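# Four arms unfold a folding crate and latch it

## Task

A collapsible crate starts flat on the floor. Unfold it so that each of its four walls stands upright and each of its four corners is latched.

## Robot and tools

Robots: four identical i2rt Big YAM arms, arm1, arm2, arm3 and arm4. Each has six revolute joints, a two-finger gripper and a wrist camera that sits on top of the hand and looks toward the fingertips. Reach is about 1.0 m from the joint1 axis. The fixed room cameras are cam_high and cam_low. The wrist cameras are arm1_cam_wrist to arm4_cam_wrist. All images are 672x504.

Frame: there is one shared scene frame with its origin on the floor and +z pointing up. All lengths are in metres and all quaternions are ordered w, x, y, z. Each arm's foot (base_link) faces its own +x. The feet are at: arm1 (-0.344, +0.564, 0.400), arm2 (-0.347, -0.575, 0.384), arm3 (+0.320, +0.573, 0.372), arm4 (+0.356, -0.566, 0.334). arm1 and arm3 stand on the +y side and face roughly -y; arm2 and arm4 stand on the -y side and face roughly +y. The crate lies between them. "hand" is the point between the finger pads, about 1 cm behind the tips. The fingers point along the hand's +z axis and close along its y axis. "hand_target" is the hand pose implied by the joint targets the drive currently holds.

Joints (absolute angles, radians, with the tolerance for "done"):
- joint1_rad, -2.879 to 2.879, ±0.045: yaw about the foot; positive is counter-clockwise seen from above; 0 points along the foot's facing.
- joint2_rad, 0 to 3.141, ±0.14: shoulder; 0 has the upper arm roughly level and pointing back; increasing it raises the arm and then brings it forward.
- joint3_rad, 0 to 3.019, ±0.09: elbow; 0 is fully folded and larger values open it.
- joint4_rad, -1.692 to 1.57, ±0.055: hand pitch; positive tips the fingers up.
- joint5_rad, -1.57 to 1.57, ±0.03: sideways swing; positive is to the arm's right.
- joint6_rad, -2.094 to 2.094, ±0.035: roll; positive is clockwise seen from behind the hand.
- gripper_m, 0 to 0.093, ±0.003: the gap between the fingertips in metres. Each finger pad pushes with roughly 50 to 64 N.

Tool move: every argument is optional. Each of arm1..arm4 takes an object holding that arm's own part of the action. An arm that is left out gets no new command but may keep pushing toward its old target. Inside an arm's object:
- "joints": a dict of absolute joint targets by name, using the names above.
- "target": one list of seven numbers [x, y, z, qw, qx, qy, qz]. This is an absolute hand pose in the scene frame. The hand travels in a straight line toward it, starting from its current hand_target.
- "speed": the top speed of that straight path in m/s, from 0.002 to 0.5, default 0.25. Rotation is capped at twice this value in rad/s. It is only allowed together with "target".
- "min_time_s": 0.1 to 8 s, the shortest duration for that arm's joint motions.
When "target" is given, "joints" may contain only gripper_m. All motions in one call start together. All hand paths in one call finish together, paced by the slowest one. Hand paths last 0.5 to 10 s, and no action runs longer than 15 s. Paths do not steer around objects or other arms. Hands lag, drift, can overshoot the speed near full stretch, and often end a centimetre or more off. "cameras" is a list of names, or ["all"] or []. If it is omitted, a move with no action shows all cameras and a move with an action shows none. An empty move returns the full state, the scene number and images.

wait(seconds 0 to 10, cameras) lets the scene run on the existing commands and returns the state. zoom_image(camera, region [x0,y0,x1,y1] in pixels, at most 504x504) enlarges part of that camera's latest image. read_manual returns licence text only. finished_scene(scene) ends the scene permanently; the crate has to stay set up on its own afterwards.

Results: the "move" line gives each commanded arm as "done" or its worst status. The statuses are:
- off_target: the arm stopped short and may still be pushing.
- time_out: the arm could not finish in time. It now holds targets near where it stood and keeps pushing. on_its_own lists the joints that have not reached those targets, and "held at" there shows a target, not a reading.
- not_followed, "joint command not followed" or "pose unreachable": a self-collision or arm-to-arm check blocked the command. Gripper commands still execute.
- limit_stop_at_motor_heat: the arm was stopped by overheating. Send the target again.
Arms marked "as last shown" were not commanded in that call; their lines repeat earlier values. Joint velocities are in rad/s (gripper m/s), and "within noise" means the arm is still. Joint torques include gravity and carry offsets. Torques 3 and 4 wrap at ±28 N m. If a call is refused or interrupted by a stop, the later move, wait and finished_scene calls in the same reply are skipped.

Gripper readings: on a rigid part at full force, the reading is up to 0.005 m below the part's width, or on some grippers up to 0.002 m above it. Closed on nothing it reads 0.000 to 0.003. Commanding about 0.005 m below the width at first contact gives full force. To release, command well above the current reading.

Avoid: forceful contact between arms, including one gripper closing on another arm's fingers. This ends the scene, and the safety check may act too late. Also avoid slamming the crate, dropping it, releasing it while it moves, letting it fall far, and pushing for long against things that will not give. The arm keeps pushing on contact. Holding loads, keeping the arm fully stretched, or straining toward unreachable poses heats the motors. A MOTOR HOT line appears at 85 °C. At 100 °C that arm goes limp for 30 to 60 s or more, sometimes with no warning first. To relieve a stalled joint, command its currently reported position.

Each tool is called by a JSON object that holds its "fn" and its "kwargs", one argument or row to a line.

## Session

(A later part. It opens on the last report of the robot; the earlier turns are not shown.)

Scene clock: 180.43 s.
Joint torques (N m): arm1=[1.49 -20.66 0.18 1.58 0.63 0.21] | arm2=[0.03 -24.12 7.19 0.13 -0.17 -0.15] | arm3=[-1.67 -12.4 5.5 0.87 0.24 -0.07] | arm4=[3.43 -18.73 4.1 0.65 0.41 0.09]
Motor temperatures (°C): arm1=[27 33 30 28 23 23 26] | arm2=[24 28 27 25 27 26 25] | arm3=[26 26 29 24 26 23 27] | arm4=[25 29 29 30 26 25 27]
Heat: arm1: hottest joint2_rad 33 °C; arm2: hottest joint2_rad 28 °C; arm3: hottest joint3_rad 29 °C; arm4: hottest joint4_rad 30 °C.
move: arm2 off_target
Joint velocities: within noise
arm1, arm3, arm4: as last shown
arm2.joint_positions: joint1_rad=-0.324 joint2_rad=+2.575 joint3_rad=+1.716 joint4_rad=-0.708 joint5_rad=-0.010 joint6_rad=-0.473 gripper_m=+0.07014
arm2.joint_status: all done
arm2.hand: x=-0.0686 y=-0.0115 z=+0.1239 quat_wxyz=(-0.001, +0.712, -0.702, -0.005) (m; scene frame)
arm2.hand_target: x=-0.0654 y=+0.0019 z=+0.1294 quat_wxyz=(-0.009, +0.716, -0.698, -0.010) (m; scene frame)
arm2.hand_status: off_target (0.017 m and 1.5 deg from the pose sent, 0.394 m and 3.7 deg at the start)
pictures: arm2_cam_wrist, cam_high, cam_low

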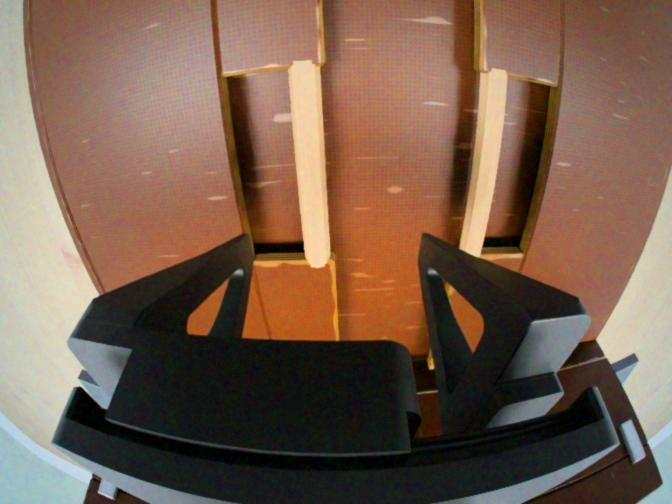

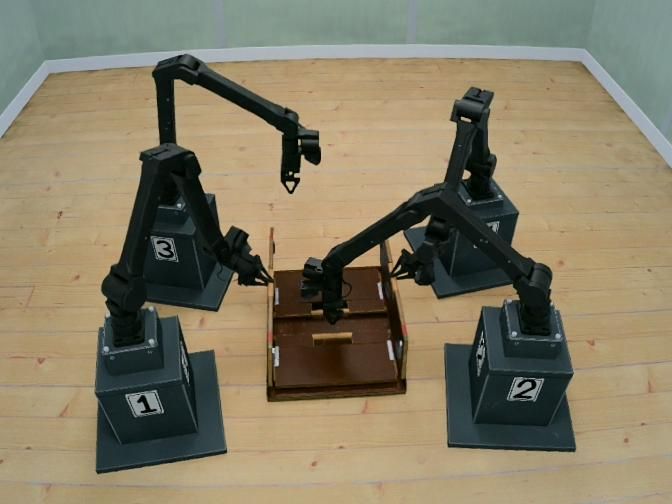

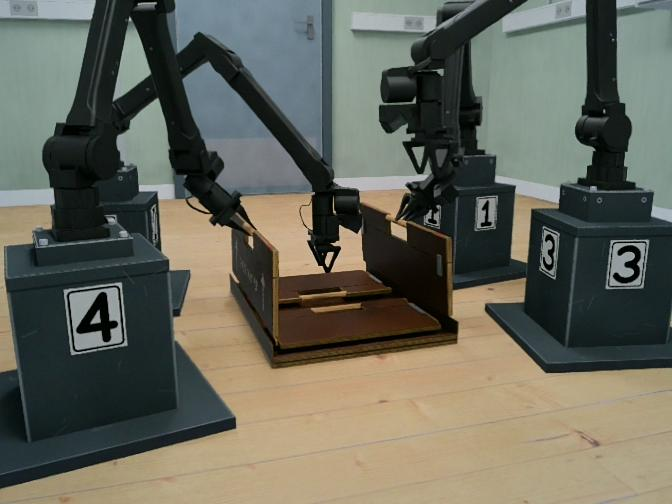

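{"fn": "move", "kwargs": {
  "arm2": {"target": [-0.075, 0.003, 0.050, -0.011, 0.719, -0.695, -0.007], "speed": 0.2},
  "cameras": ["arm2_cam_wrist", "cam_low"]
}}

{"fn": "zoom_image", "kwargs": {
  "camera": "arm2_cam_wrist",
  "region": [100, 0, 560, 340]
}}

{"fn": "zoom_image", "kwargs": {
  "camera": "cam_low",
  "region": [250, 200, 410, 340]
}}

Scene clock: 186.70 s.
Joint torques (N m): arm1=[1.32 -20.54 0.16 1.66 0.59 0.21] | arm2=[0.21 -25.47 6.45 0.66 0.08 -0.04] | arm3=[-0.97 -12.22 5.57 0.81 0.22 -0.04] | arm4=[3.49 -18.73 4.1 0.65 0.41 0.09]
Motor temperatures (°C): arm1=[27 33 30 27 23 23 26] | arm2=[24 28 27 25 27 26 25] | arm3=[26 26 29 24 26 23 27] | arm4=[25 30 29 30 27 25 28]
Heat: arm1: hottest joint2_rad 33 °C; arm2: hottest joint2_rad 28 °C; arm3: hottest joint3_rad 29 °C; arm4: hottest joint2_rad 30 °C.
move: arm2 off_target
Joint velocities: within noise
arm1, arm3, arm4: as last shown
arm2.joint_positions: joint1_rad=-0.312 joint2_rad=+2.749 joint3_rad=+1.800 joint4_rad=-0.645 joint5_rad=-0.010 joint6_rad=-0.473 gripper_m=+0.07014
arm2.joint_status: not commanded
arm2.hand: x=-0.0816 y=-0.0208 z=+0.0385 quat_wxyz=(+0.012, +0.716, -0.698, -0.001) (m; scene frame)
arm2.hand_target: x=-0.0759 y=+0.0022 z=+0.0507 quat_wxyz=(-0.011, +0.719, -0.695, -0.007) (m; scene frame)
arm2.hand_status: off_target (0.027 m and 2.8 deg from the pose sent, 0.076 m and 1.7 deg at the start)
pictures: arm2_cam_wrist, cam_low

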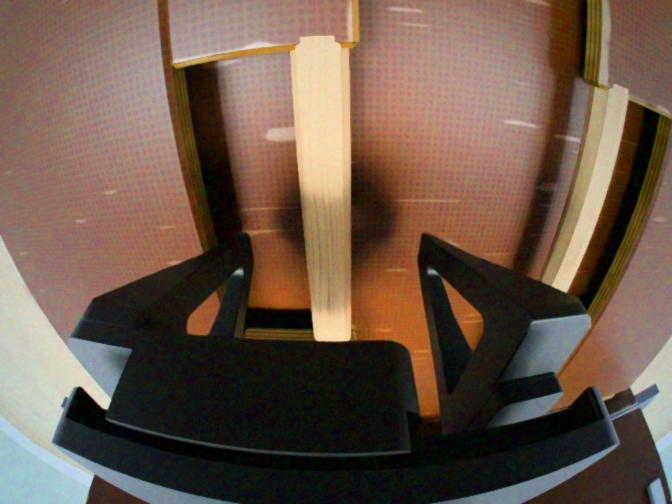

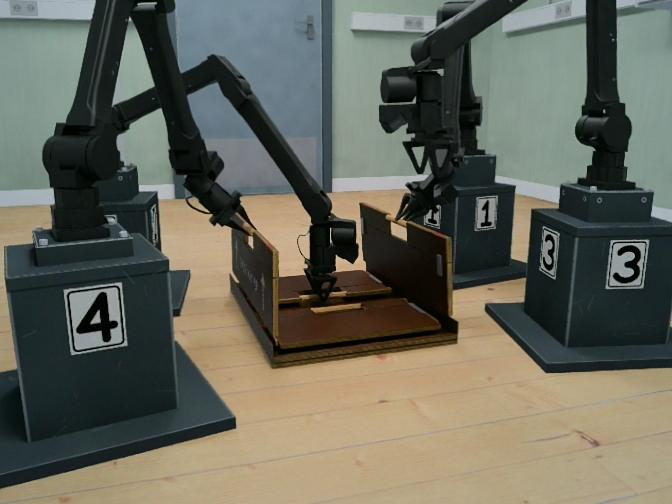

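Scaled by 1.096 from the camera's 672x504 image, which has a finer 960x720 frame.

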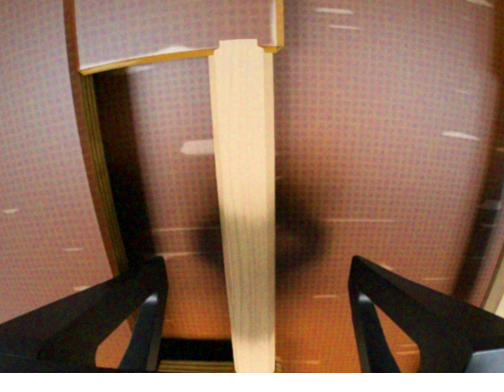

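Scaled by 3.150 from the camera's 672x504 image, which has a finer 960x720 frame.

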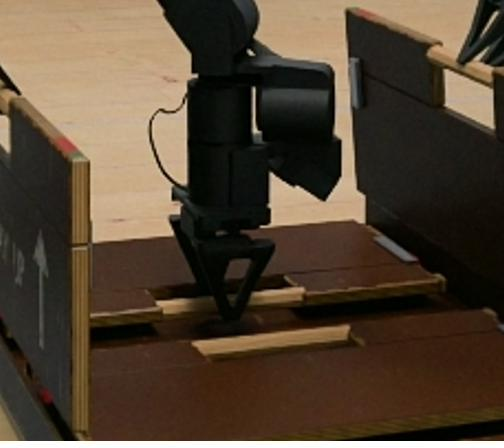

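{"fn": "move", "kwargs": {
  "arm2": {"target": [-0.075, 0.012, 0.044, -0.022, 0.7215, -0.692, -0.012], "speed": 0.1},
  "cameras": []
}}

{"fn": "move", "kwargs": {
  "arm2": {"joints": {"gripper_m": 0.01}},
  "cameras": ["arm2_cam_wrist", "cam_low"]
}}

{"fn": "zoom_image", "kwargs": {
  "camera": "arm2_cam_wrist",
  "region": [100, 0, 560, 340]
}}

Scene clock: 190.90 s.
Joint torques (N m): arm1=[1.9 -20.6 0.24 1.61 0.58 0.22] | arm2=[0.67 -23.82 6.82 0.77 0 -0.06] | arm3=[-1.2 -12.75 5.55 0.9 0.22 -0.04] | arm4=[3.43 -18.73 4.08 0.64 0.41 0.09]
Motor temperatures (°C): arm1=[27 33 30 27 23 23 26] | arm2=[24 29 27 25 27 26 25] | arm3=[26 26 29 24 26 23 27] | arm4=[25 30 29 30 27 25 28]
Heat: arm1: hottest joint2_rad 33 °C; arm2: hottest joint2_rad 29 °C; arm3: hottest joint3_rad 29 °C; arm4: hottest joint2_rad 30 °C.
move: arm2 off_target
Joint velocities: within noise
arm1, arm3, arm4: as last shown
arm2.joint_positions: joint1_rad=-0.309 joint2_rad=+2.749 joint3_rad=+1.823 joint4_rad=-0.627 joint5_rad=-0.010 joint6_rad=-0.473 gripper_m=+0.07014
arm2.joint_status: not commanded
arm2.hand: x=-0.0758 y=-0.0043 z=+0.0436 quat_wxyz=(-0.007, +0.717, -0.697, -0.007) (m; scene frame)
arm2.hand_target: x=-0.0741 y=+0.0114 z=+0.0441 quat_wxyz=(-0.022, +0.721, -0.693, -0.012) (m; scene frame)
arm2.hand_status: off_target (0.016 m and 1.9 deg from the pose sent, 0.034 m and 4.2 deg at the start)
pictures: none
No camera images: "cameras" was empty.

Scene clock: 191.80 s.
Joint torques (N m): arm1=[1.96 -20.6 0.14 1.39 0.6 0.21] | arm2=[-0.32 -23.88 6.82 0.88 0.02 -0.06] | arm3=[-1.2 -12.28 5.57 0.77 0.18 -0.03] | arm4=[3.49 -18.73 4.1 0.64 0.41 0.09]
Motor temperatures (°C): arm1=[27 33 30 27 23 23 26] | arm2=[24 29 27 25 27 26 25] | arm3=[26 26 29 24 26 23 27] | arm4=[25 30 29 30 27 25 28]
Heat: arm1: hottest joint2_rad 33 °C; arm2: hottest joint2_rad 29 °C; arm3: hottest joint3_rad 29 °C; arm4: hottest joint2_rad 30 °C.
move: arm2 off_target
Joint velocities: within noise
arm1, arm3, arm4: as last shown
arm2.joint_positions: joint1_rad=-0.296 joint2_rad=+2.749 joint3_rad=+1.823 joint4_rad=-0.631 joint5_rad=-0.018 joint6_rad=-0.478 gripper_m=+0.01401
arm2.joint_status: gripper_m off_target (ended at +0.01404, target +0.01000)
arm2.hand: x=-0.0845 y=-0.0015 z=+0.0436 quat_wxyz=(-0.004, +0.723, -0.691, -0.010) (m; scene frame)
arm2.hand_target: x=-0.0760 y=+0.0125 z=+0.0446 quat_wxyz=(-0.021, +0.723, -0.691, -0.015) (m; scene frame)
arm2.hand_status: not commanded
pictures: arm2_cam_wrist, cam_low

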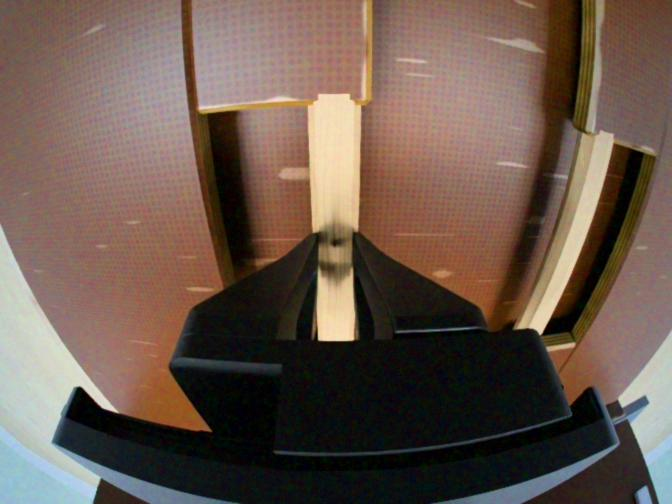

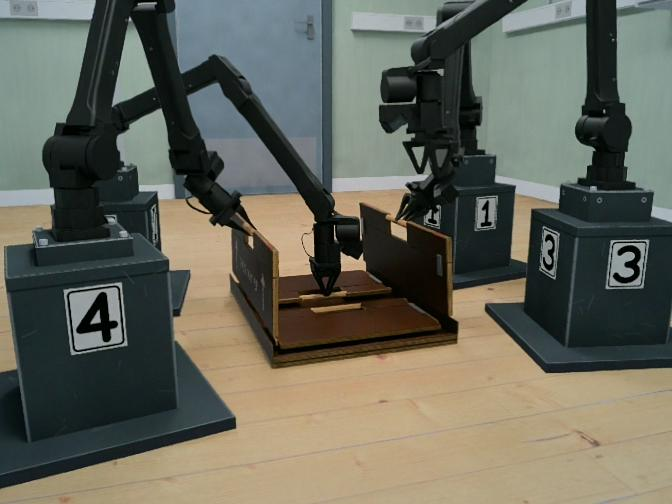

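Scaled by 1.096 from the camera's 672x504 image, which has a finer 960x720 frame.

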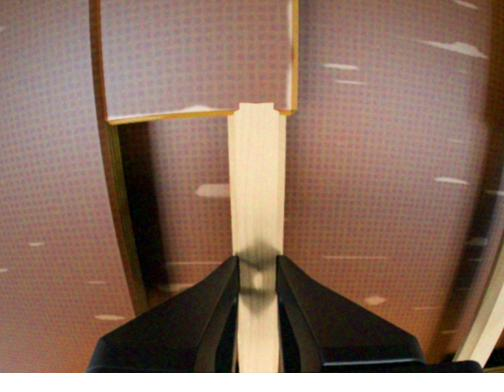

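{"fn": "move", "kwargs": {
  "arm2": {"joints": {"gripper_m": 0.05}},
  "cameras": []
}}

{"fn": "move", "kwargs": {
  "arm2": {"target": [-0.072, 0.008, 0.032, -0.022, 0.7215, -0.692, -0.012], "speed": 0.1},
  "cameras": []
}}

{"fn": "move", "kwargs": {
  "arm2": {"joints": {"gripper_m": 0.01}},
  "cameras": ["arm2_cam_wrist", "cam_low"]
}}

{"fn": "zoom_image", "kwargs": {
  "camera": "arm2_cam_wrist",
  "region": [100, 0, 560, 340]
}}

Scene clock: 194.53 s.
Joint torques (N m): arm1=[1.55 -20.37 0.27 1.51 0.6 0.17] | arm2=[-0.32 -23.82 6.8 0.8 0 -0.06] | arm3=[-1.79 -12.69 5.6 0.83 0.21 -0.02] | arm4=[3.43 -18.73 4.1 0.64 0.41 0.09]
Motor temperatures (°C): arm1=[27 33 30 27 23 23 26] | arm2=[24 29 27 25 27 26 25] | arm3=[26 26 29 24 26 23 27] | arm4=[25 30 29 30 27 25 28]
Heat: arm1: hottest joint2_rad 33 °C; arm2: hottest joint2_rad 29 °C; arm3: hottest joint3_rad 29 °C; arm4: hottest joint2_rad 30 °C.
move: arm2 done
Joint velocities: within noise
arm1, arm3, arm4: as last shown
arm2.joint_positions: joint1_rad=-0.296 joint2_rad=+2.749 joint3_rad=+1.823 joint4_rad=-0.628 joint5_rad=-0.010 joint6_rad=-0.476 gripper_m=+0.04982
arm2.joint_status: all done
arm2.hand: x=-0.0830 y=-0.0014 z=+0.0436 quat_wxyz=(-0.006, +0.722, -0.691, -0.007) (m; scene frame)
arm2.hand_target: x=-0.0749 y=+0.0120 z=+0.0446 quat_wxyz=(-0.022, +0.722, -0.691, -0.012) (m; scene frame)
arm2.hand_status: not commanded
pictures: none
No camera images: "cameras" was empty.

Scene clock: 195.60 s.
Joint torques (N m): arm1=[1.55 -20.54 0.21 1.59 0.58 0.18] | arm2=[-0.79 -24 6.75 0.79 -0.01 -0.11] | arm3=[-1.14 -12.51 5.65 0.92 0.22 -0.04] | arm4=[3.49 -18.73 4.1 0.64 0.41 0.1]
Motor temperatures (°C): arm1=[27 33 30 27 23 23 26] | arm2=[24 29 27 25 27 26 25] | arm3=[26 26 29 24 26 23 27] | arm4=[25 30 29 30 27 25 28]
Heat: arm1: hottest joint2_rad 33 °C; arm2: hottest joint2_rad 29 °C; arm3: hottest joint3_rad 29 °C; arm4: hottest joint2_rad 30 °C.
move: arm2 off_target
Joint velocities: within noise
arm1, arm3, arm4: as last shown
arm2.joint_positions: joint1_rad=-0.296 joint2_rad=+2.776 joint3_rad=+1.831 joint4_rad=-0.614 joint5_rad=-0.010 joint6_rad=-0.476 gripper_m=+0.04989
arm2.joint_status: not commanded
arm2.hand: x=-0.0850 y=-0.0057 z=+0.0296 quat_wxyz=(-0.004, +0.722, -0.691, -0.007) (m; scene frame)
arm2.hand_target: x=-0.0729 y=+0.0073 z=+0.0319 quat_wxyz=(-0.022, +0.722, -0.692, -0.012) (m; scene frame)
arm2.hand_status: off_target (0.019 m and 2.1 deg from the pose sent, 0.019 m and 1.9 deg at the start)
pictures: none
No camera images: "cameras" was empty.

Scene clock: 196.23 s.
Joint torques (N m): arm1=[1.49 -20.66 0.03 1.43 0.58 0.19] | arm2=[-0.91 -24.06 6.72 0.81 -0.06 -0.11] | arm3=[-1.26 -12.22 5.57 0.9 0.23 -0.02] | arm4=[3.43 -18.73 4.1 0.64 0.41 0.09]
Motor temperatures (°C): arm1=[27 33 30 27 23 23 26] | arm2=[24 29 27 25 27 26 25] | arm3=[26 26 29 24 26 23 27] | arm4=[25 30 29 30 27 25 28]
Heat: arm1: hottest joint2_rad 33 °C; arm2: hottest joint2_rad 29 °C; arm3: hottest joint3_rad 29 °C; arm4: hottest joint2_rad 30 °C.
move: arm2 off_target
Joint velocities: within noise
arm1, arm4: as last shown
arm2.joint_positions: joint1_rad=-0.296 joint2_rad=+2.776 joint3_rad=+1.831 joint4_rad=-0.614 joint5_rad=-0.009 joint6_rad=-0.481 gripper_m=+0.01715
arm2.joint_status: gripper_m off_target (ended at +0.01718, target +0.01000)
arm2.hand: x=-0.0847 y=-0.0058 z=+0.0296 quat_wxyz=(-0.005, +0.724, -0.690, -0.006) (m; scene frame)
arm2.hand_target: x=-0.0730 y=+0.0070 z=+0.0319 quat_wxyz=(-0.021, +0.723, -0.690, -0.012) (m; scene frame)
arm2.hand_status: not commanded
arm3.joint_positions: joint1_rad=+0.170 joint2_rad=+1.674 joint3_rad=+1.122 joint4_rad=-1.020 joint5_rad=-0.003 joint6_rad=-0.065 gripper_m=+0.09012
arm3.joint_status: not commanded
arm3.hand: x=+0.2998 y=+0.1205 z=+0.4233 quat_wxyz=(-0.002, -0.700, -0.714, -0.002) (m; scene frame)
arm3.hand_target: x=+0.2952 y=+0.1227 z=+0.4141 quat_wxyz=(+0.003, -0.700, -0.714, -0.006) (m; scene frame)
arm3.hand_status: not commanded
pictures: arm2_cam_wrist, cam_low

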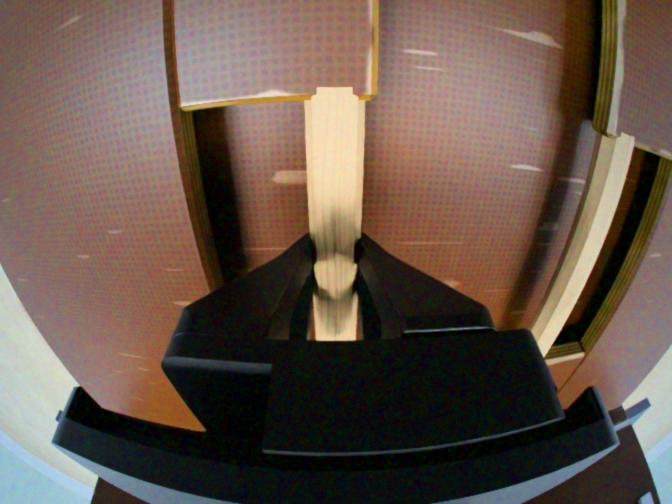

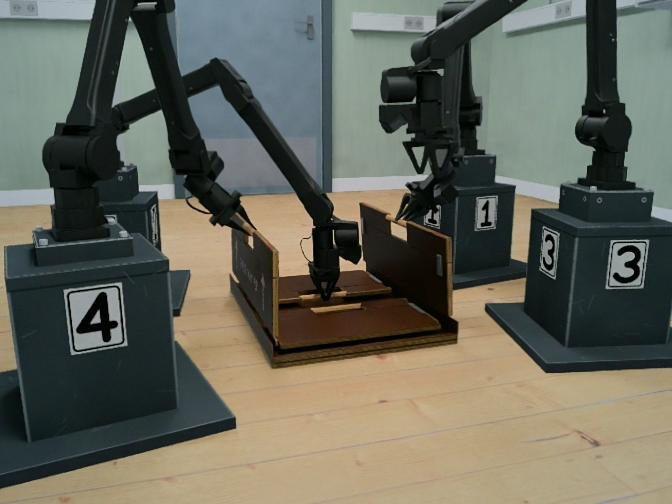

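Scaled by 1.096 from the camera's 672x504 image, which has a finer 960x720 frame.

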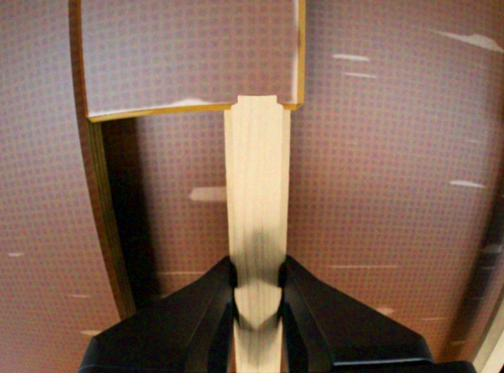

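{"fn": "move", "kwargs": {
  "arm2": {"target": [-0.084, 0.007, 0.120, -0.072, 0.716, -0.694, 0.050], "speed": 0.12},
  "cameras": ["arm2_cam_wrist", "cam_low", "cam_high"]
}}

{"fn": "zoom_image", "kwargs": {
  "camera": "cam_low",
  "region": [220, 180, 480, 380]
}}

Scene clock: 203.03 s.
Joint torques (N m): arm1=[1.03 -20.07 0.53 1.43 0.55 0.2] | arm2=[0.38 -31.33 3.02 -0.91 0.12 0.19] | arm3=[-1.03 -12.34 5.76 0.94 0.22 -0.05] | arm4=[3.43 -18.73 4.1 0.65 0.41 0.09]
Motor temperatures (°C): arm1=[27 33 29 27 23 23 26] | arm2=[24 29 26 25 27 26 25] | arm3=[26 26 29 24 26 23 27] | arm4=[25 30 28 30 27 25 28]
Heat: arm1: hottest joint2_rad 33 °C; arm2: hottest joint2_rad 29 °C; arm3: hottest joint3_rad 29 °C; arm4: hottest joint2_rad 30 °C.
move: arm2 off_target
Joint velocities: within noise
arm1.joint_positions: joint1_rad=+0.732 joint2_rad=+2.176 joint3_rad=+0.779 joint4_rad=+0.394 joint5_rad=+0.588 joint6_rad=-0.851 gripper_m=+0.01672
arm1.joint_status: not commanded
arm1.hand: x=-0.0253 y=+0.1962 z=+0.2431 quat_wxyz=(-0.003, +0.011, -0.921, +0.389) (m; scene frame)
arm1.hand_target: x=-0.0235 y=+0.2032 z=+0.2529 quat_wxyz=(-0.009, +0.013, -0.920, +0.392) (m; scene frame)
arm1.hand_status: not commanded
arm2.joint_positions: joint1_rad=-0.250 joint2_rad=+2.662 joint3_rad=+1.696 joint4_rad=-0.533 joint5_rad=+0.142 joint6_rad=-0.441 gripper_m=+0.01715
arm2.joint_status: not commanded
arm2.hand: x=-0.0880 y=-0.0066 z=+0.0696 quat_wxyz=(-0.059, +0.722, -0.687, +0.053) (m; scene frame)
arm2.hand_target: x=-0.0840 y=+0.0102 z=+0.1167 quat_wxyz=(-0.075, +0.716, -0.692, +0.047) (m; scene frame)
arm2.hand_status: off_target (0.052 m and 1.8 deg from the pose sent, 0.091 m and 10.1 deg at the start)
arm3: as last shown
arm4.joint_positions: joint1_rad=+0.803 joint2_rad=+2.004 joint3_rad=+0.882 joint4_rad=+0.025 joint5_rad=+0.655 joint6_rad=-0.748 gripper_m=+0.01656
arm4.joint_status: not commanded
arm4.hand: x=-0.0149 y=-0.2078 z=+0.2472 quat_wxyz=(-0.383, +0.923, +0.011, +0.014) (m; scene frame)
arm4.hand_target: x=-0.0217 y=-0.2158 z=+0.2620 quat_wxyz=(-0.390, +0.921, +0.021, +0.006) (m; scene frame)
arm4.hand_status: not commanded
pictures: arm2_cam_wrist, cam_high, cam_low

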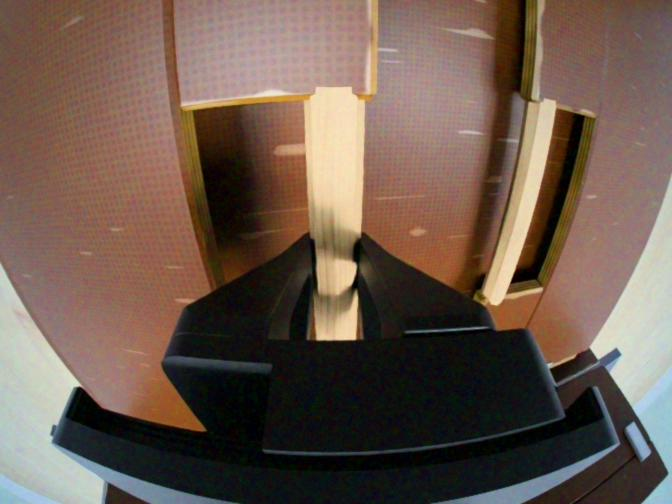

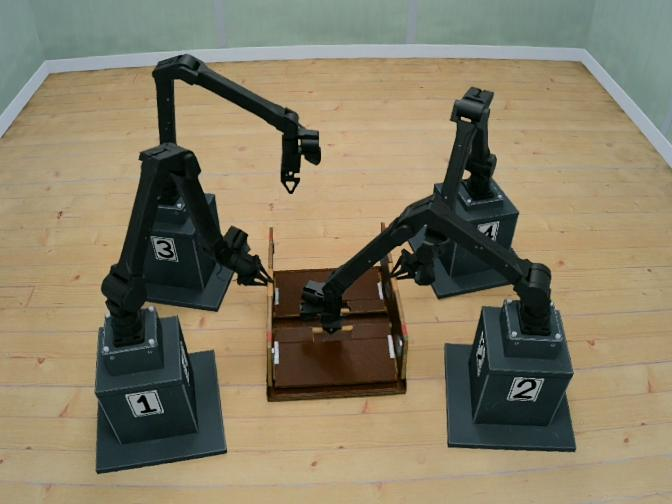

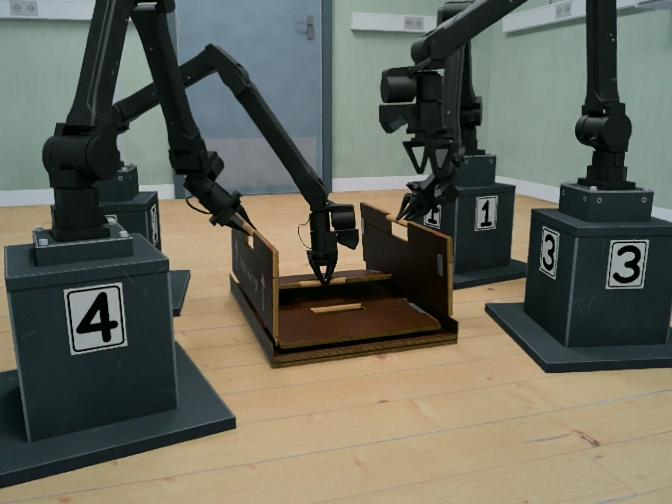

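Scaled by 1.938 from the camera's 672x504 image, which has a finer 960x720 frame.

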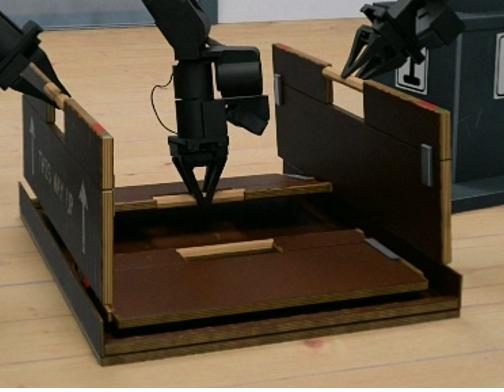

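{"fn": "move", "kwargs": {
  "arm2": {"target": [-0.106, 0.009, 0.176, -0.095, 0.713, -0.6915, 0.075], "speed": 0.12},
  "cameras": []
}}

{"fn": "move", "kwargs": {
  "arm2": {"target": [-0.133, 0.009, 0.212, -0.125, 0.709, -0.687, 0.106], "speed": 0.12},
  "cameras": ["arm2_cam_wrist", "cam_low", "cam_high"]
}}

{"fn": "zoom_image", "kwargs": {
  "camera": "cam_low",
  "region": [220, 180, 480, 380]
}}

{"fn": "zoom_image", "kwargs": {
  "camera": "cam_high",
  "region": [240, 220, 430, 410]
}}

Scene clock: 208.00 s.
Joint torques (N m): arm1=[0.91 -20.13 1.18 1.55 0.21 0.15] | arm2=[0.91 -33.67 2.95 -2.11 0.11 0.41] | arm3=[-1.79 -12.51 5.64 0.9 0.21 -0.01] | arm4=[2.84 -18.37 4.57 0.64 0.37 0.05]
Motor temperatures (°C): arm1=[27 32 29 27 23 23 26] | arm2=[24 29 26 25 27 26 25] | arm3=[26 26 29 24 26 23 27] | arm4=[25 30 28 30 27 25 28]
Heat: arm1: hottest joint2_rad 32 °C; arm2: hottest joint2_rad 29 °C; arm3: hottest joint3_rad 29 °C; arm4: hottest joint2_rad 30 °C.
move: arm2 off_target
Joint velocities: within noise
arm1.joint_positions: joint1_rad=+0.737 joint2_rad=+2.171 joint3_rad=+0.769 joint4_rad=+0.394 joint5_rad=+0.594 joint6_rad=-0.850 gripper_m=+0.01674
arm1.joint_status: not commanded
arm1.hand: x=-0.0281 y=+0.2000 z=+0.2437 quat_wxyz=(+0.000, +0.012, -0.921, +0.389) (m; scene frame)
arm1.hand_target: x=-0.0229 y=+0.2039 z=+0.2526 quat_wxyz=(-0.009, +0.014, -0.920, +0.391) (m; scene frame)
arm1.hand_status: not commanded
arm2.joint_positions: joint1_rad=-0.217 joint2_rad=+2.576 joint3_rad=+1.610 joint4_rad=-0.522 joint5_rad=+0.220 joint6_rad=-0.412 gripper_m=+0.01715
arm2.joint_status: not commanded
arm2.hand: x=-0.0979 y=-0.0111 z=+0.1033 quat_wxyz=(-0.081, +0.720, -0.684, +0.085) (m; scene frame)
arm2.hand_target: x=-0.0982 y=+0.0077 z=+0.1692 quat_wxyz=(-0.096, +0.709, -0.694, +0.077) (m; scene frame)
arm2.hand_status: off_target (0.076 m and 2.3 deg from the pose sent, 0.109 m and 4.9 deg at the start)
arm3: as last shown
arm4.joint_positions: joint1_rad=+0.810 joint2_rad=+2.001 joint3_rad=+0.875 joint4_rad=+0.025 joint5_rad=+0.657 joint6_rad=-0.745 gripper_m=+0.01656
arm4.joint_status: not commanded
arm4.hand: x=-0.0153 y=-0.2119 z=+0.2473 quat_wxyz=(-0.383, +0.923, +0.013, +0.014) (m; scene frame)
arm4.hand_target: x=-0.0213 y=-0.2155 z=+0.2619 quat_wxyz=(-0.390, +0.920, +0.021, +0.006) (m; scene frame)
arm4.hand_status: not commanded
pictures: none
No camera images: "cameras" was empty.

Scene clock: 209.17 s.
Joint torques (N m): arm1=[0.73 -19.55 1.46 1.47 0.26 0.15] | arm2=[2.2 -31.38 3.99 -1.32 0.09 0.41] | arm3=[-1.2 -12.81 5.65 0.92 0.19 -0.02] | arm4=[2.37 -18.08 4.93 0.64 0.35 0.02]
Motor temperatures (°C): arm1=[27 32 29 27 23 23 26] | arm2=[24 29 26 25 27 26 25] | arm3=[26 26 29 24 26 23 27] | arm4=[25 30 28 30 27 25 28]
Heat: arm1: hottest joint2_rad 32 °C; arm2: hottest joint2_rad 29 °C; arm3: hottest joint3_rad 29 °C; arm4: hottest joint2_rad 30 °C.
move: arm2 off_target
Joint velocities: within noise
arm1.joint_positions: joint1_rad=+0.737 joint2_rad=+2.169 joint3_rad=+0.765 joint4_rad=+0.394 joint5_rad=+0.596 joint6_rad=-0.850 gripper_m=+0.01674
arm1.joint_status: not commanded
arm1.hand: x=-0.0293 y=+0.2007 z=+0.2440 quat_wxyz=(+0.001, +0.012, -0.921, +0.389) (m; scene frame)
arm1.hand_target: x=-0.0232 y=+0.2039 z=+0.2528 quat_wxyz=(-0.008, +0.014, -0.920, +0.392) (m; scene frame)
arm1.hand_status: not commanded
arm2.joint_positions: joint1_rad=-0.157 joint2_rad=+2.464 joint3_rad=+1.522 joint4_rad=-0.551 joint5_rad=+0.307 joint6_rad=-0.352 gripper_m=+0.01701
arm2.joint_status: not commanded
arm2.hand: x=-0.1215 y=-0.0132 z=+0.1514 quat_wxyz=(-0.103, +0.714, -0.682, +0.120) (m; scene frame)
arm2.hand_target: x=-0.1312 y=+0.0095 z=+0.2078 quat_wxyz=(-0.125, +0.708, -0.687, +0.105) (m; scene frame)
arm2.hand_status: off_target (0.066 m and 3.1 deg from the pose sent, 0.116 m and 5.7 deg at the start)
arm3: as last shown
arm4.joint_positions: joint1_rad=+0.817 joint2_rad=+1.998 joint3_rad=+0.871 joint4_rad=+0.025 joint5_rad=+0.657 joint6_rad=-0.742 gripper_m=+0.01656
arm4.joint_status: not commanded
arm4.hand: x=-0.0159 y=-0.2151 z=+0.2475 quat_wxyz=(-0.383, +0.924, +0.015, +0.013) (m; scene frame)
arm4.hand_target: x=-0.0215 y=-0.2158 z=+0.2620 quat_wxyz=(-0.390, +0.921, +0.021, +0.006) (m; scene frame)
arm4.hand_status: not commanded
pictures: arm2_cam_wrist, cam_high, cam_low

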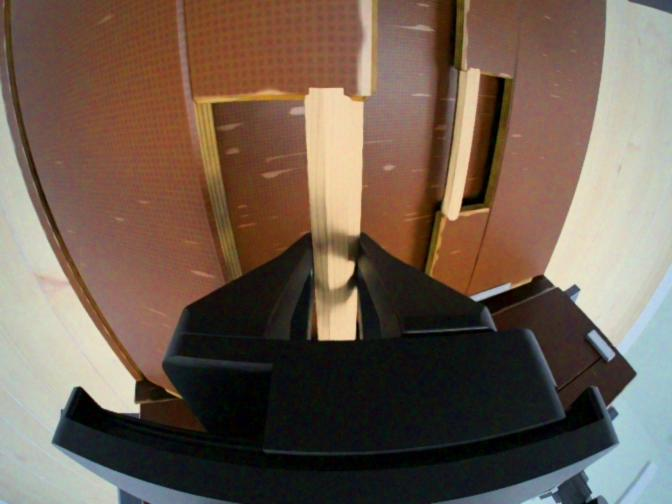

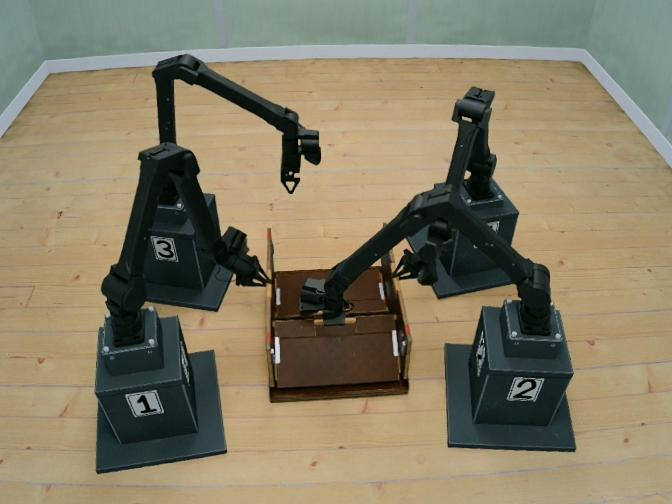

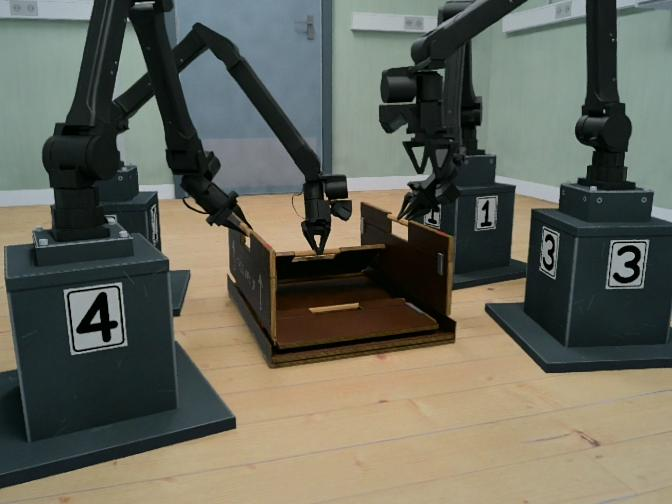

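Scaled by 1.938 from the camera's 672x504 image, which has a finer 960x720 frame.

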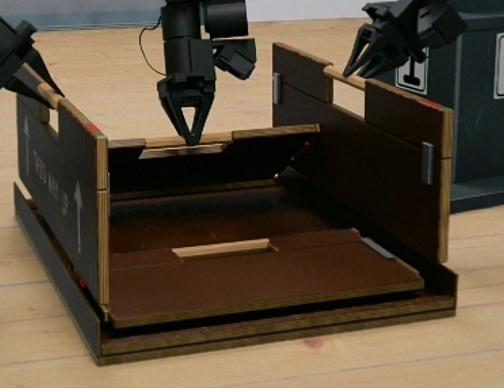

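Scaled by 2.653 from the camera's 672x504 image, which has a finer 960x720 frame.

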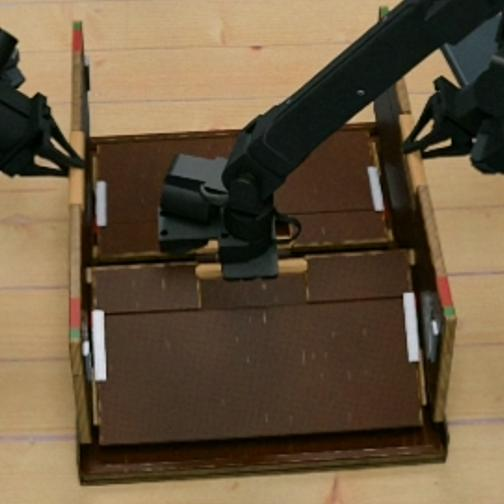

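{"fn": "move", "kwargs": {
  "arm2": {"target": [-0.170, 0.009, 0.245, -0.153, 0.705, -0.683, 0.122], "speed": 0.12},
  "cameras": []
}}

{"fn": "move", "kwargs": {
  "arm2": {"target": [-0.222, 0.009, 0.270, -0.194, 0.695, -0.674, 0.165], "speed": 0.12},
  "cameras": ["arm2_cam_wrist", "arm1_cam_wrist", "cam_low", "cam_high"]
}}

{"fn": "zoom_image", "kwargs": {
  "camera": "cam_low",
  "region": [220, 180, 480, 380]
}}

{"fn": "zoom_image", "kwargs": {
  "camera": "cam_high",
  "region": [240, 220, 430, 410]
}}

Scene clock: 216.73 s.
Joint torques (N m): arm1=[0.97 -19.02 1.61 1.52 0.25 0.14] | arm2=[3.02 -30.33 4.38 -1.1 -0.16 0.5] | arm3=[-1.44 -12.75 5.72 0.85 0.26 -0.02] | arm4=[2.37 -18.02 4.96 0.62 0.34 0.01]
Motor temperatures (°C): arm1=[27 32 29 27 23 23 26] | arm2=[24 31 26 25 27 26 25] | arm3=[26 26 29 24 26 23 27] | arm4=[25 30 28 30 27 25 28]
Heat: arm1: hottest joint2_rad 32 °C; arm2: hottest joint2_rad 31 °C; arm3: hottest joint3_rad 29 °C; arm4: hottest joint2_rad 30 °C.
move: arm2 off_target
Joint velocities: arm1=[within noise] | arm2=[within noise] | arm3=[within noise] | arm4=[0.015 -0.044 0.002 -0.007 -0.051 -0.037 0]
arm1.joint_positions: joint1_rad=+0.738 joint2_rad=+2.169 joint3_rad=+0.765 joint4_rad=+0.394 joint5_rad=+0.599 joint6_rad=-0.850 gripper_m=+0.01674
arm1.joint_status: not commanded
arm1.hand: x=-0.0292 y=+0.2009 z=+0.2442 quat_wxyz=(+0.002, +0.012, -0.921, +0.390) (m; scene frame)
arm1.hand_target: x=-0.0228 y=+0.2040 z=+0.2531 quat_wxyz=(-0.008, +0.015, -0.919, +0.393) (m; scene frame)
arm1.hand_status: not commanded
arm2.joint_positions: joint1_rad=-0.089 joint2_rad=+2.377 joint3_rad=+1.450 joint4_rad=-0.565 joint5_rad=+0.380 joint6_rad=-0.292 gripper_m=+0.01676
arm2.joint_status: not commanded
arm2.hand: x=-0.1513 y=-0.0143 z=+0.1879 quat_wxyz=(-0.129, +0.712, -0.676, +0.144) (m; scene frame)
arm2.hand_target: x=-0.1688 y=+0.0092 z=+0.2411 quat_wxyz=(-0.153, +0.705, -0.682, +0.121) (m; scene frame)
arm2.hand_status: off_target (0.064 m and 3.9 deg from the pose sent, 0.108 m and 5.8 deg at the start)
arm3: as last shown
arm4.joint_positions: joint1_rad=+0.818 joint2_rad=+1.998 joint3_rad=+0.871 joint4_rad=+0.025 joint5_rad=+0.659 joint6_rad=-0.740 gripper_m=+0.01656
arm4.joint_status: not commanded
arm4.hand: x=-0.0163 y=-0.2155 z=+0.2477 quat_wxyz=(-0.383, +0.923, +0.015, +0.013) (m; scene frame)
arm4.hand_target: x=-0.0221 y=-0.2162 z=+0.2621 quat_wxyz=(-0.390, +0.920, +0.021, +0.006) (m; scene frame)
arm4.hand_status: not commanded
pictures: none
No camera images: "cameras" was empty.

Scene clock: 217.93 s.
Joint torques (N m): arm1=[0.5 -19.66 1.63 1.37 0.25 0.16] | arm2=[4.37 -29.16 4.94 -0.98 -0.43 0.53] | arm3=[-1.08 -12.34 5.57 0.85 0.25 -0.03] | arm4=[2.37 -18.02 5.01 0.64 0.32 0]
Motor temperatures (°C): arm1=[27 32 29 27 23 23 26] | arm2=[24 31 26 25 27 26 25] | arm3=[26 26 29 24 26 23 27] | arm4=[25 30 28 30 27 25 28]
Heat: arm1: hottest joint2_rad 32 °C; arm2: hottest joint2_rad 31 °C; arm3: hottest joint3_rad 29 °C; arm4: hottest joint2_rad 30 °C.
move: arm2 off_target
Joint velocities: within noise
arm1.joint_positions: joint1_rad=+0.738 joint2_rad=+2.169 joint3_rad=+0.765 joint4_rad=+0.394 joint5_rad=+0.599 joint6_rad=-0.848 gripper_m=+0.01674
arm1.joint_status: not commanded
arm1.hand: x=-0.0292 y=+0.2009 z=+0.2442 quat_wxyz=(+0.001, +0.012, -0.921, +0.390) (m; scene frame)
arm1.hand_target: x=-0.0226 y=+0.2038 z=+0.2532 quat_wxyz=(-0.008, +0.014, -0.919, +0.393) (m; scene frame)
arm1.hand_status: not commanded
arm2.joint_positions: joint1_rad=+0.017 joint2_rad=+2.325 joint3_rad=+1.415 joint4_rad=-0.622 joint5_rad=+0.524 joint6_rad=-0.171 gripper_m=+0.01675
arm2.joint_status: not commanded
arm2.hand: x=-0.1912 y=-0.0157 z=+0.2186 quat_wxyz=(-0.170, +0.697, -0.669, +0.196) (m; scene frame)
arm2.hand_target: x=-0.2206 y=+0.0089 z=+0.2667 quat_wxyz=(-0.194, +0.695, -0.673, +0.165) (m; scene frame)
arm2.hand_status: off_target (0.065 m and 4.6 deg from the pose sent, 0.111 m and 8.1 deg at the start)
arm3: as last shown
arm4.joint_positions: joint1_rad=+0.818 joint2_rad=+1.998 joint3_rad=+0.869 joint4_rad=+0.025 joint5_rad=+0.659 joint6_rad=-0.740 gripper_m=+0.01656
arm4.joint_status: not commanded
arm4.hand: x=-0.0156 y=-0.2160 z=+0.2473 quat_wxyz=(-0.383, +0.924, +0.015, +0.013) (m; scene frame)
arm4.hand_target: x=-0.0217 y=-0.2165 z=+0.2618 quat_wxyz=(-0.390, +0.921, +0.021, +0.006) (m; scene frame)
arm4.hand_status: not commanded
pictures: arm1_cam_wrist, arm2_cam_wrist, cam_high, cam_low

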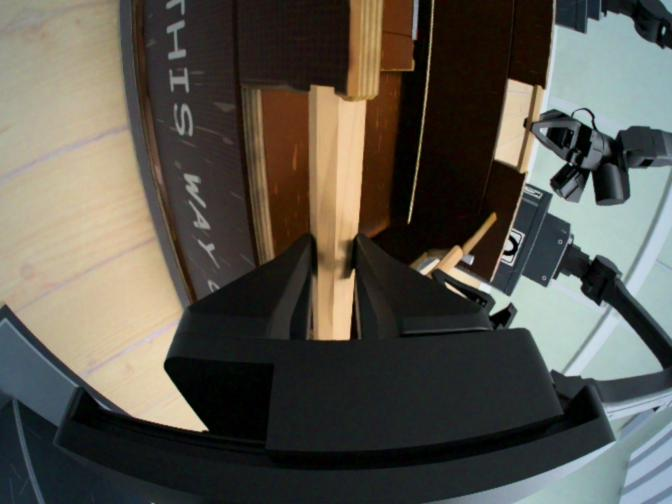

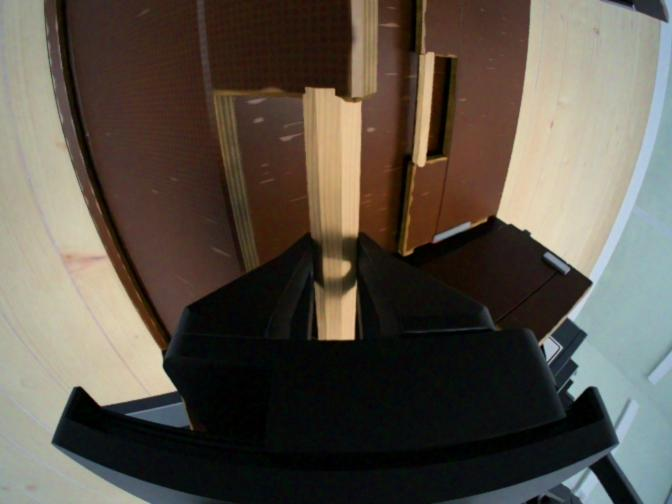

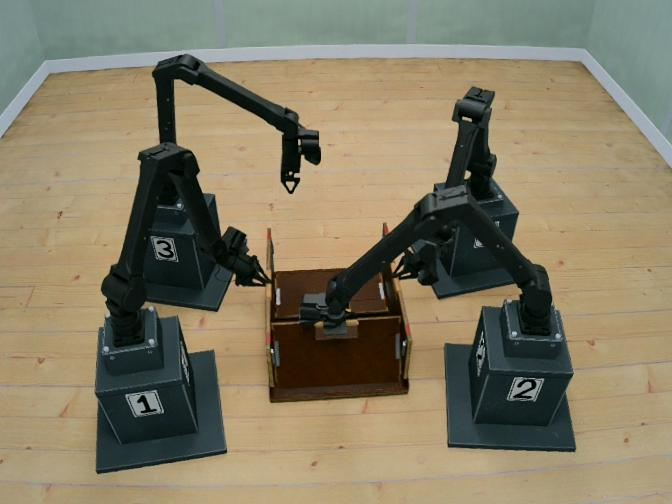

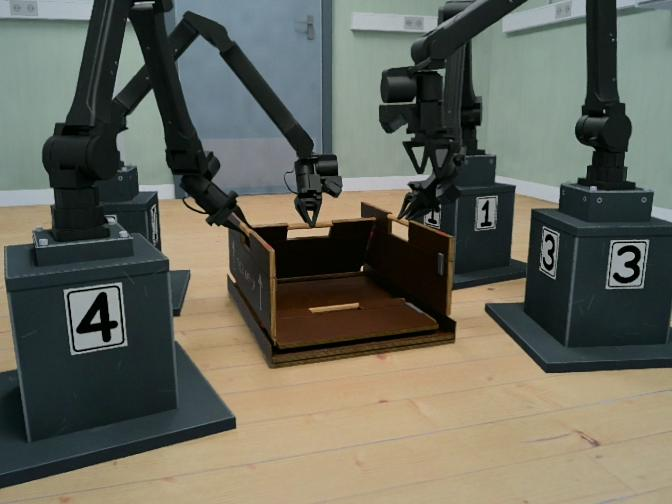

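Scaled by 1.938 from the camera's 672x504 image, which has a finer 960x720 frame.

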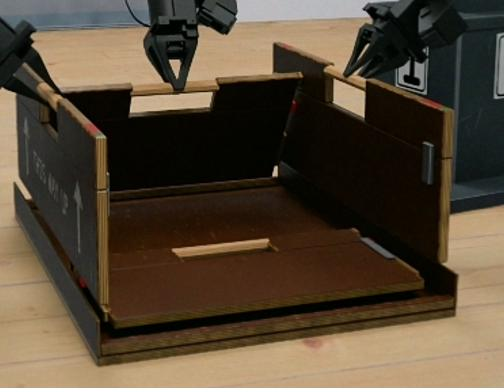

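Scaled by 2.653 from the camera's 672x504 image, which has a finer 960x720 frame.

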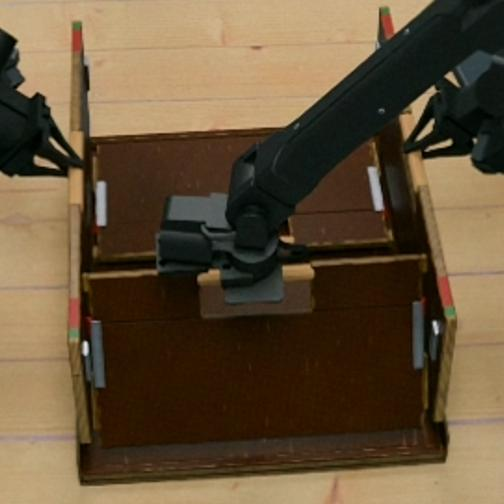

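{"fn": "move", "kwargs": {
  "arm2": {"target": [-0.272, 0.014, 0.275, -0.231, 0.685, -0.664, 0.201], "speed": 0.12},
  "cameras": ["arm2_cam_wrist", "cam_low", "cam_high"]
}}

{"fn": "zoom_image", "kwargs": {
  "camera": "cam_low",
  "region": [220, 180, 480, 380]
}}

{"fn": "zoom_image", "kwargs": {
  "camera": "cam_high",
  "region": [240, 220, 430, 410]
}}

Scene clock: 225.33 s.
Joint torques (N m): arm1=[0.32 -19.37 1.65 1.43 0.22 0.15] | arm2=[5.71 -26.75 6.61 -0.8 -0.88 0.55] | arm3=[-1.55 -12.57 5.5 0.88 0.2 -0.02] | arm4=[2.32 -18.02 5 0.64 0.32 0]
Motor temperatures (°C): arm1=[27 31 29 27 23 23 26] | arm2=[24 32 26 25 27 26 26] | arm3=[26 26 29 24 26 23 27] | arm4=[25 29 28 30 27 25 28]
Heat: arm1: hottest joint2_rad 31 °C; arm2: hottest joint2_rad 32 °C; arm3: hottest joint3_rad 29 °C; arm4: hottest joint4_rad 30 °C.
move: arm2 off_target
Joint velocities: within noise
arm1.joint_positions: joint1_rad=+0.738 joint2_rad=+2.169 joint3_rad=+0.765 joint4_rad=+0.394 joint5_rad=+0.600 joint6_rad=-0.848 gripper_m=+0.01674
arm1.joint_status: not commanded
arm1.hand: x=-0.0294 y=+0.2008 z=+0.2443 quat_wxyz=(+0.002, +0.011, -0.920, +0.391) (m; scene frame)
arm1.hand_target: x=-0.0228 y=+0.2037 z=+0.2533 quat_wxyz=(-0.007, +0.014, -0.919, +0.393) (m; scene frame)
arm1.hand_status: not commanded
arm2.joint_positions: joint1_rad=+0.115 joint2_rad=+2.314 joint3_rad=+1.417 joint4_rad=-0.702 joint5_rad=+0.648 joint6_rad=-0.044 gripper_m=+0.01675
arm2.joint_status: not commanded
arm2.hand: x=-0.2290 y=-0.0172 z=+0.2366 quat_wxyz=(-0.208, +0.681, -0.659, +0.242) (m; scene frame)
arm2.hand_target: x=-0.2708 y=+0.0124 z=+0.2737 quat_wxyz=(-0.230, +0.684, -0.662, +0.200) (m; scene frame)
arm2.hand_status: off_target (0.065 m and 5.4 deg from the pose sent, 0.103 m and 7.1 deg at the start)
arm3, arm4: as last shown
arm4.hand_target: x=-0.0217 y=-0.2165 z=+0.2617 quat_wxyz=(-0.390, +0.921, +0.022, +0.006) (m; scene frame)
pictures: arm2_cam_wrist, cam_high, cam_low

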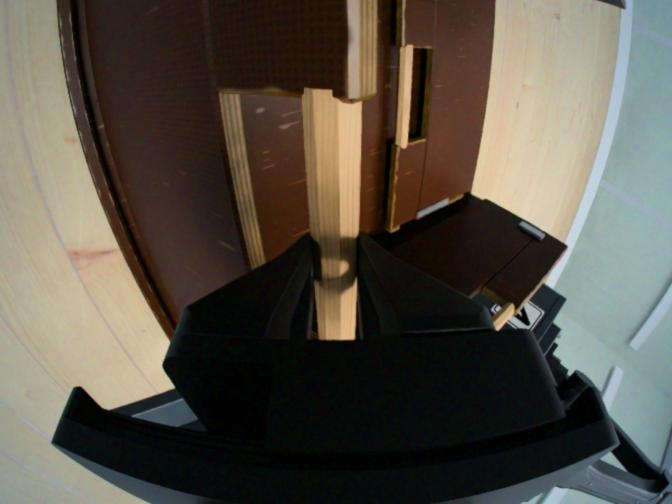

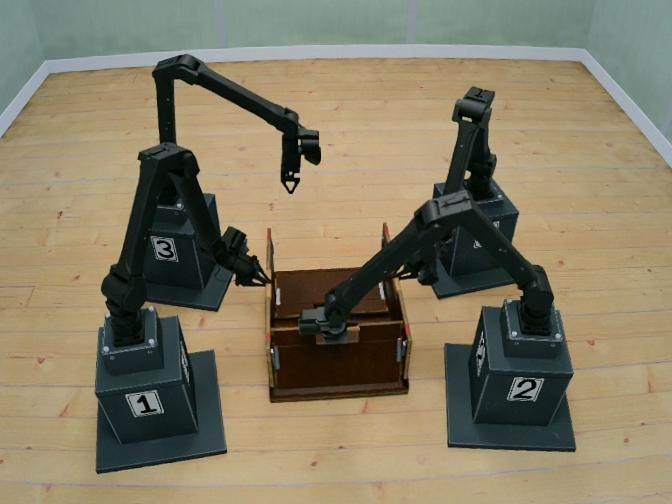

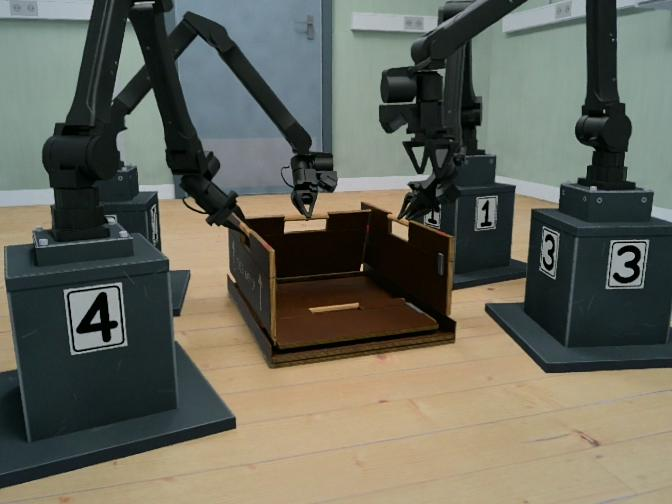

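Scaled by 1.938 from the camera's 672x504 image, which has a finer 960x720 frame.

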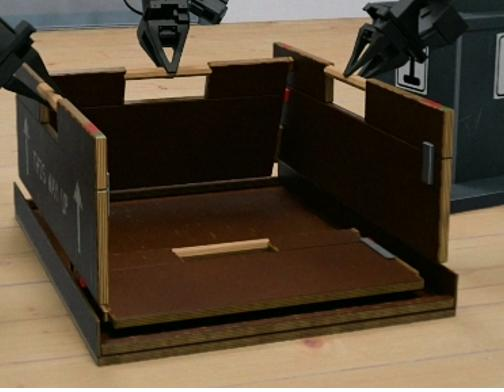

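Scaled by 2.653 from the camera's 672x504 image, which has a finer 960x720 frame.

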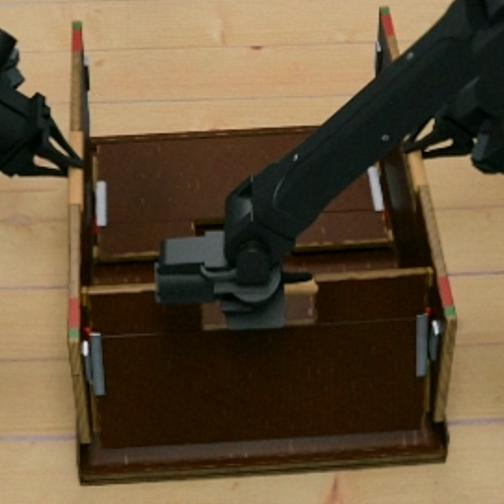

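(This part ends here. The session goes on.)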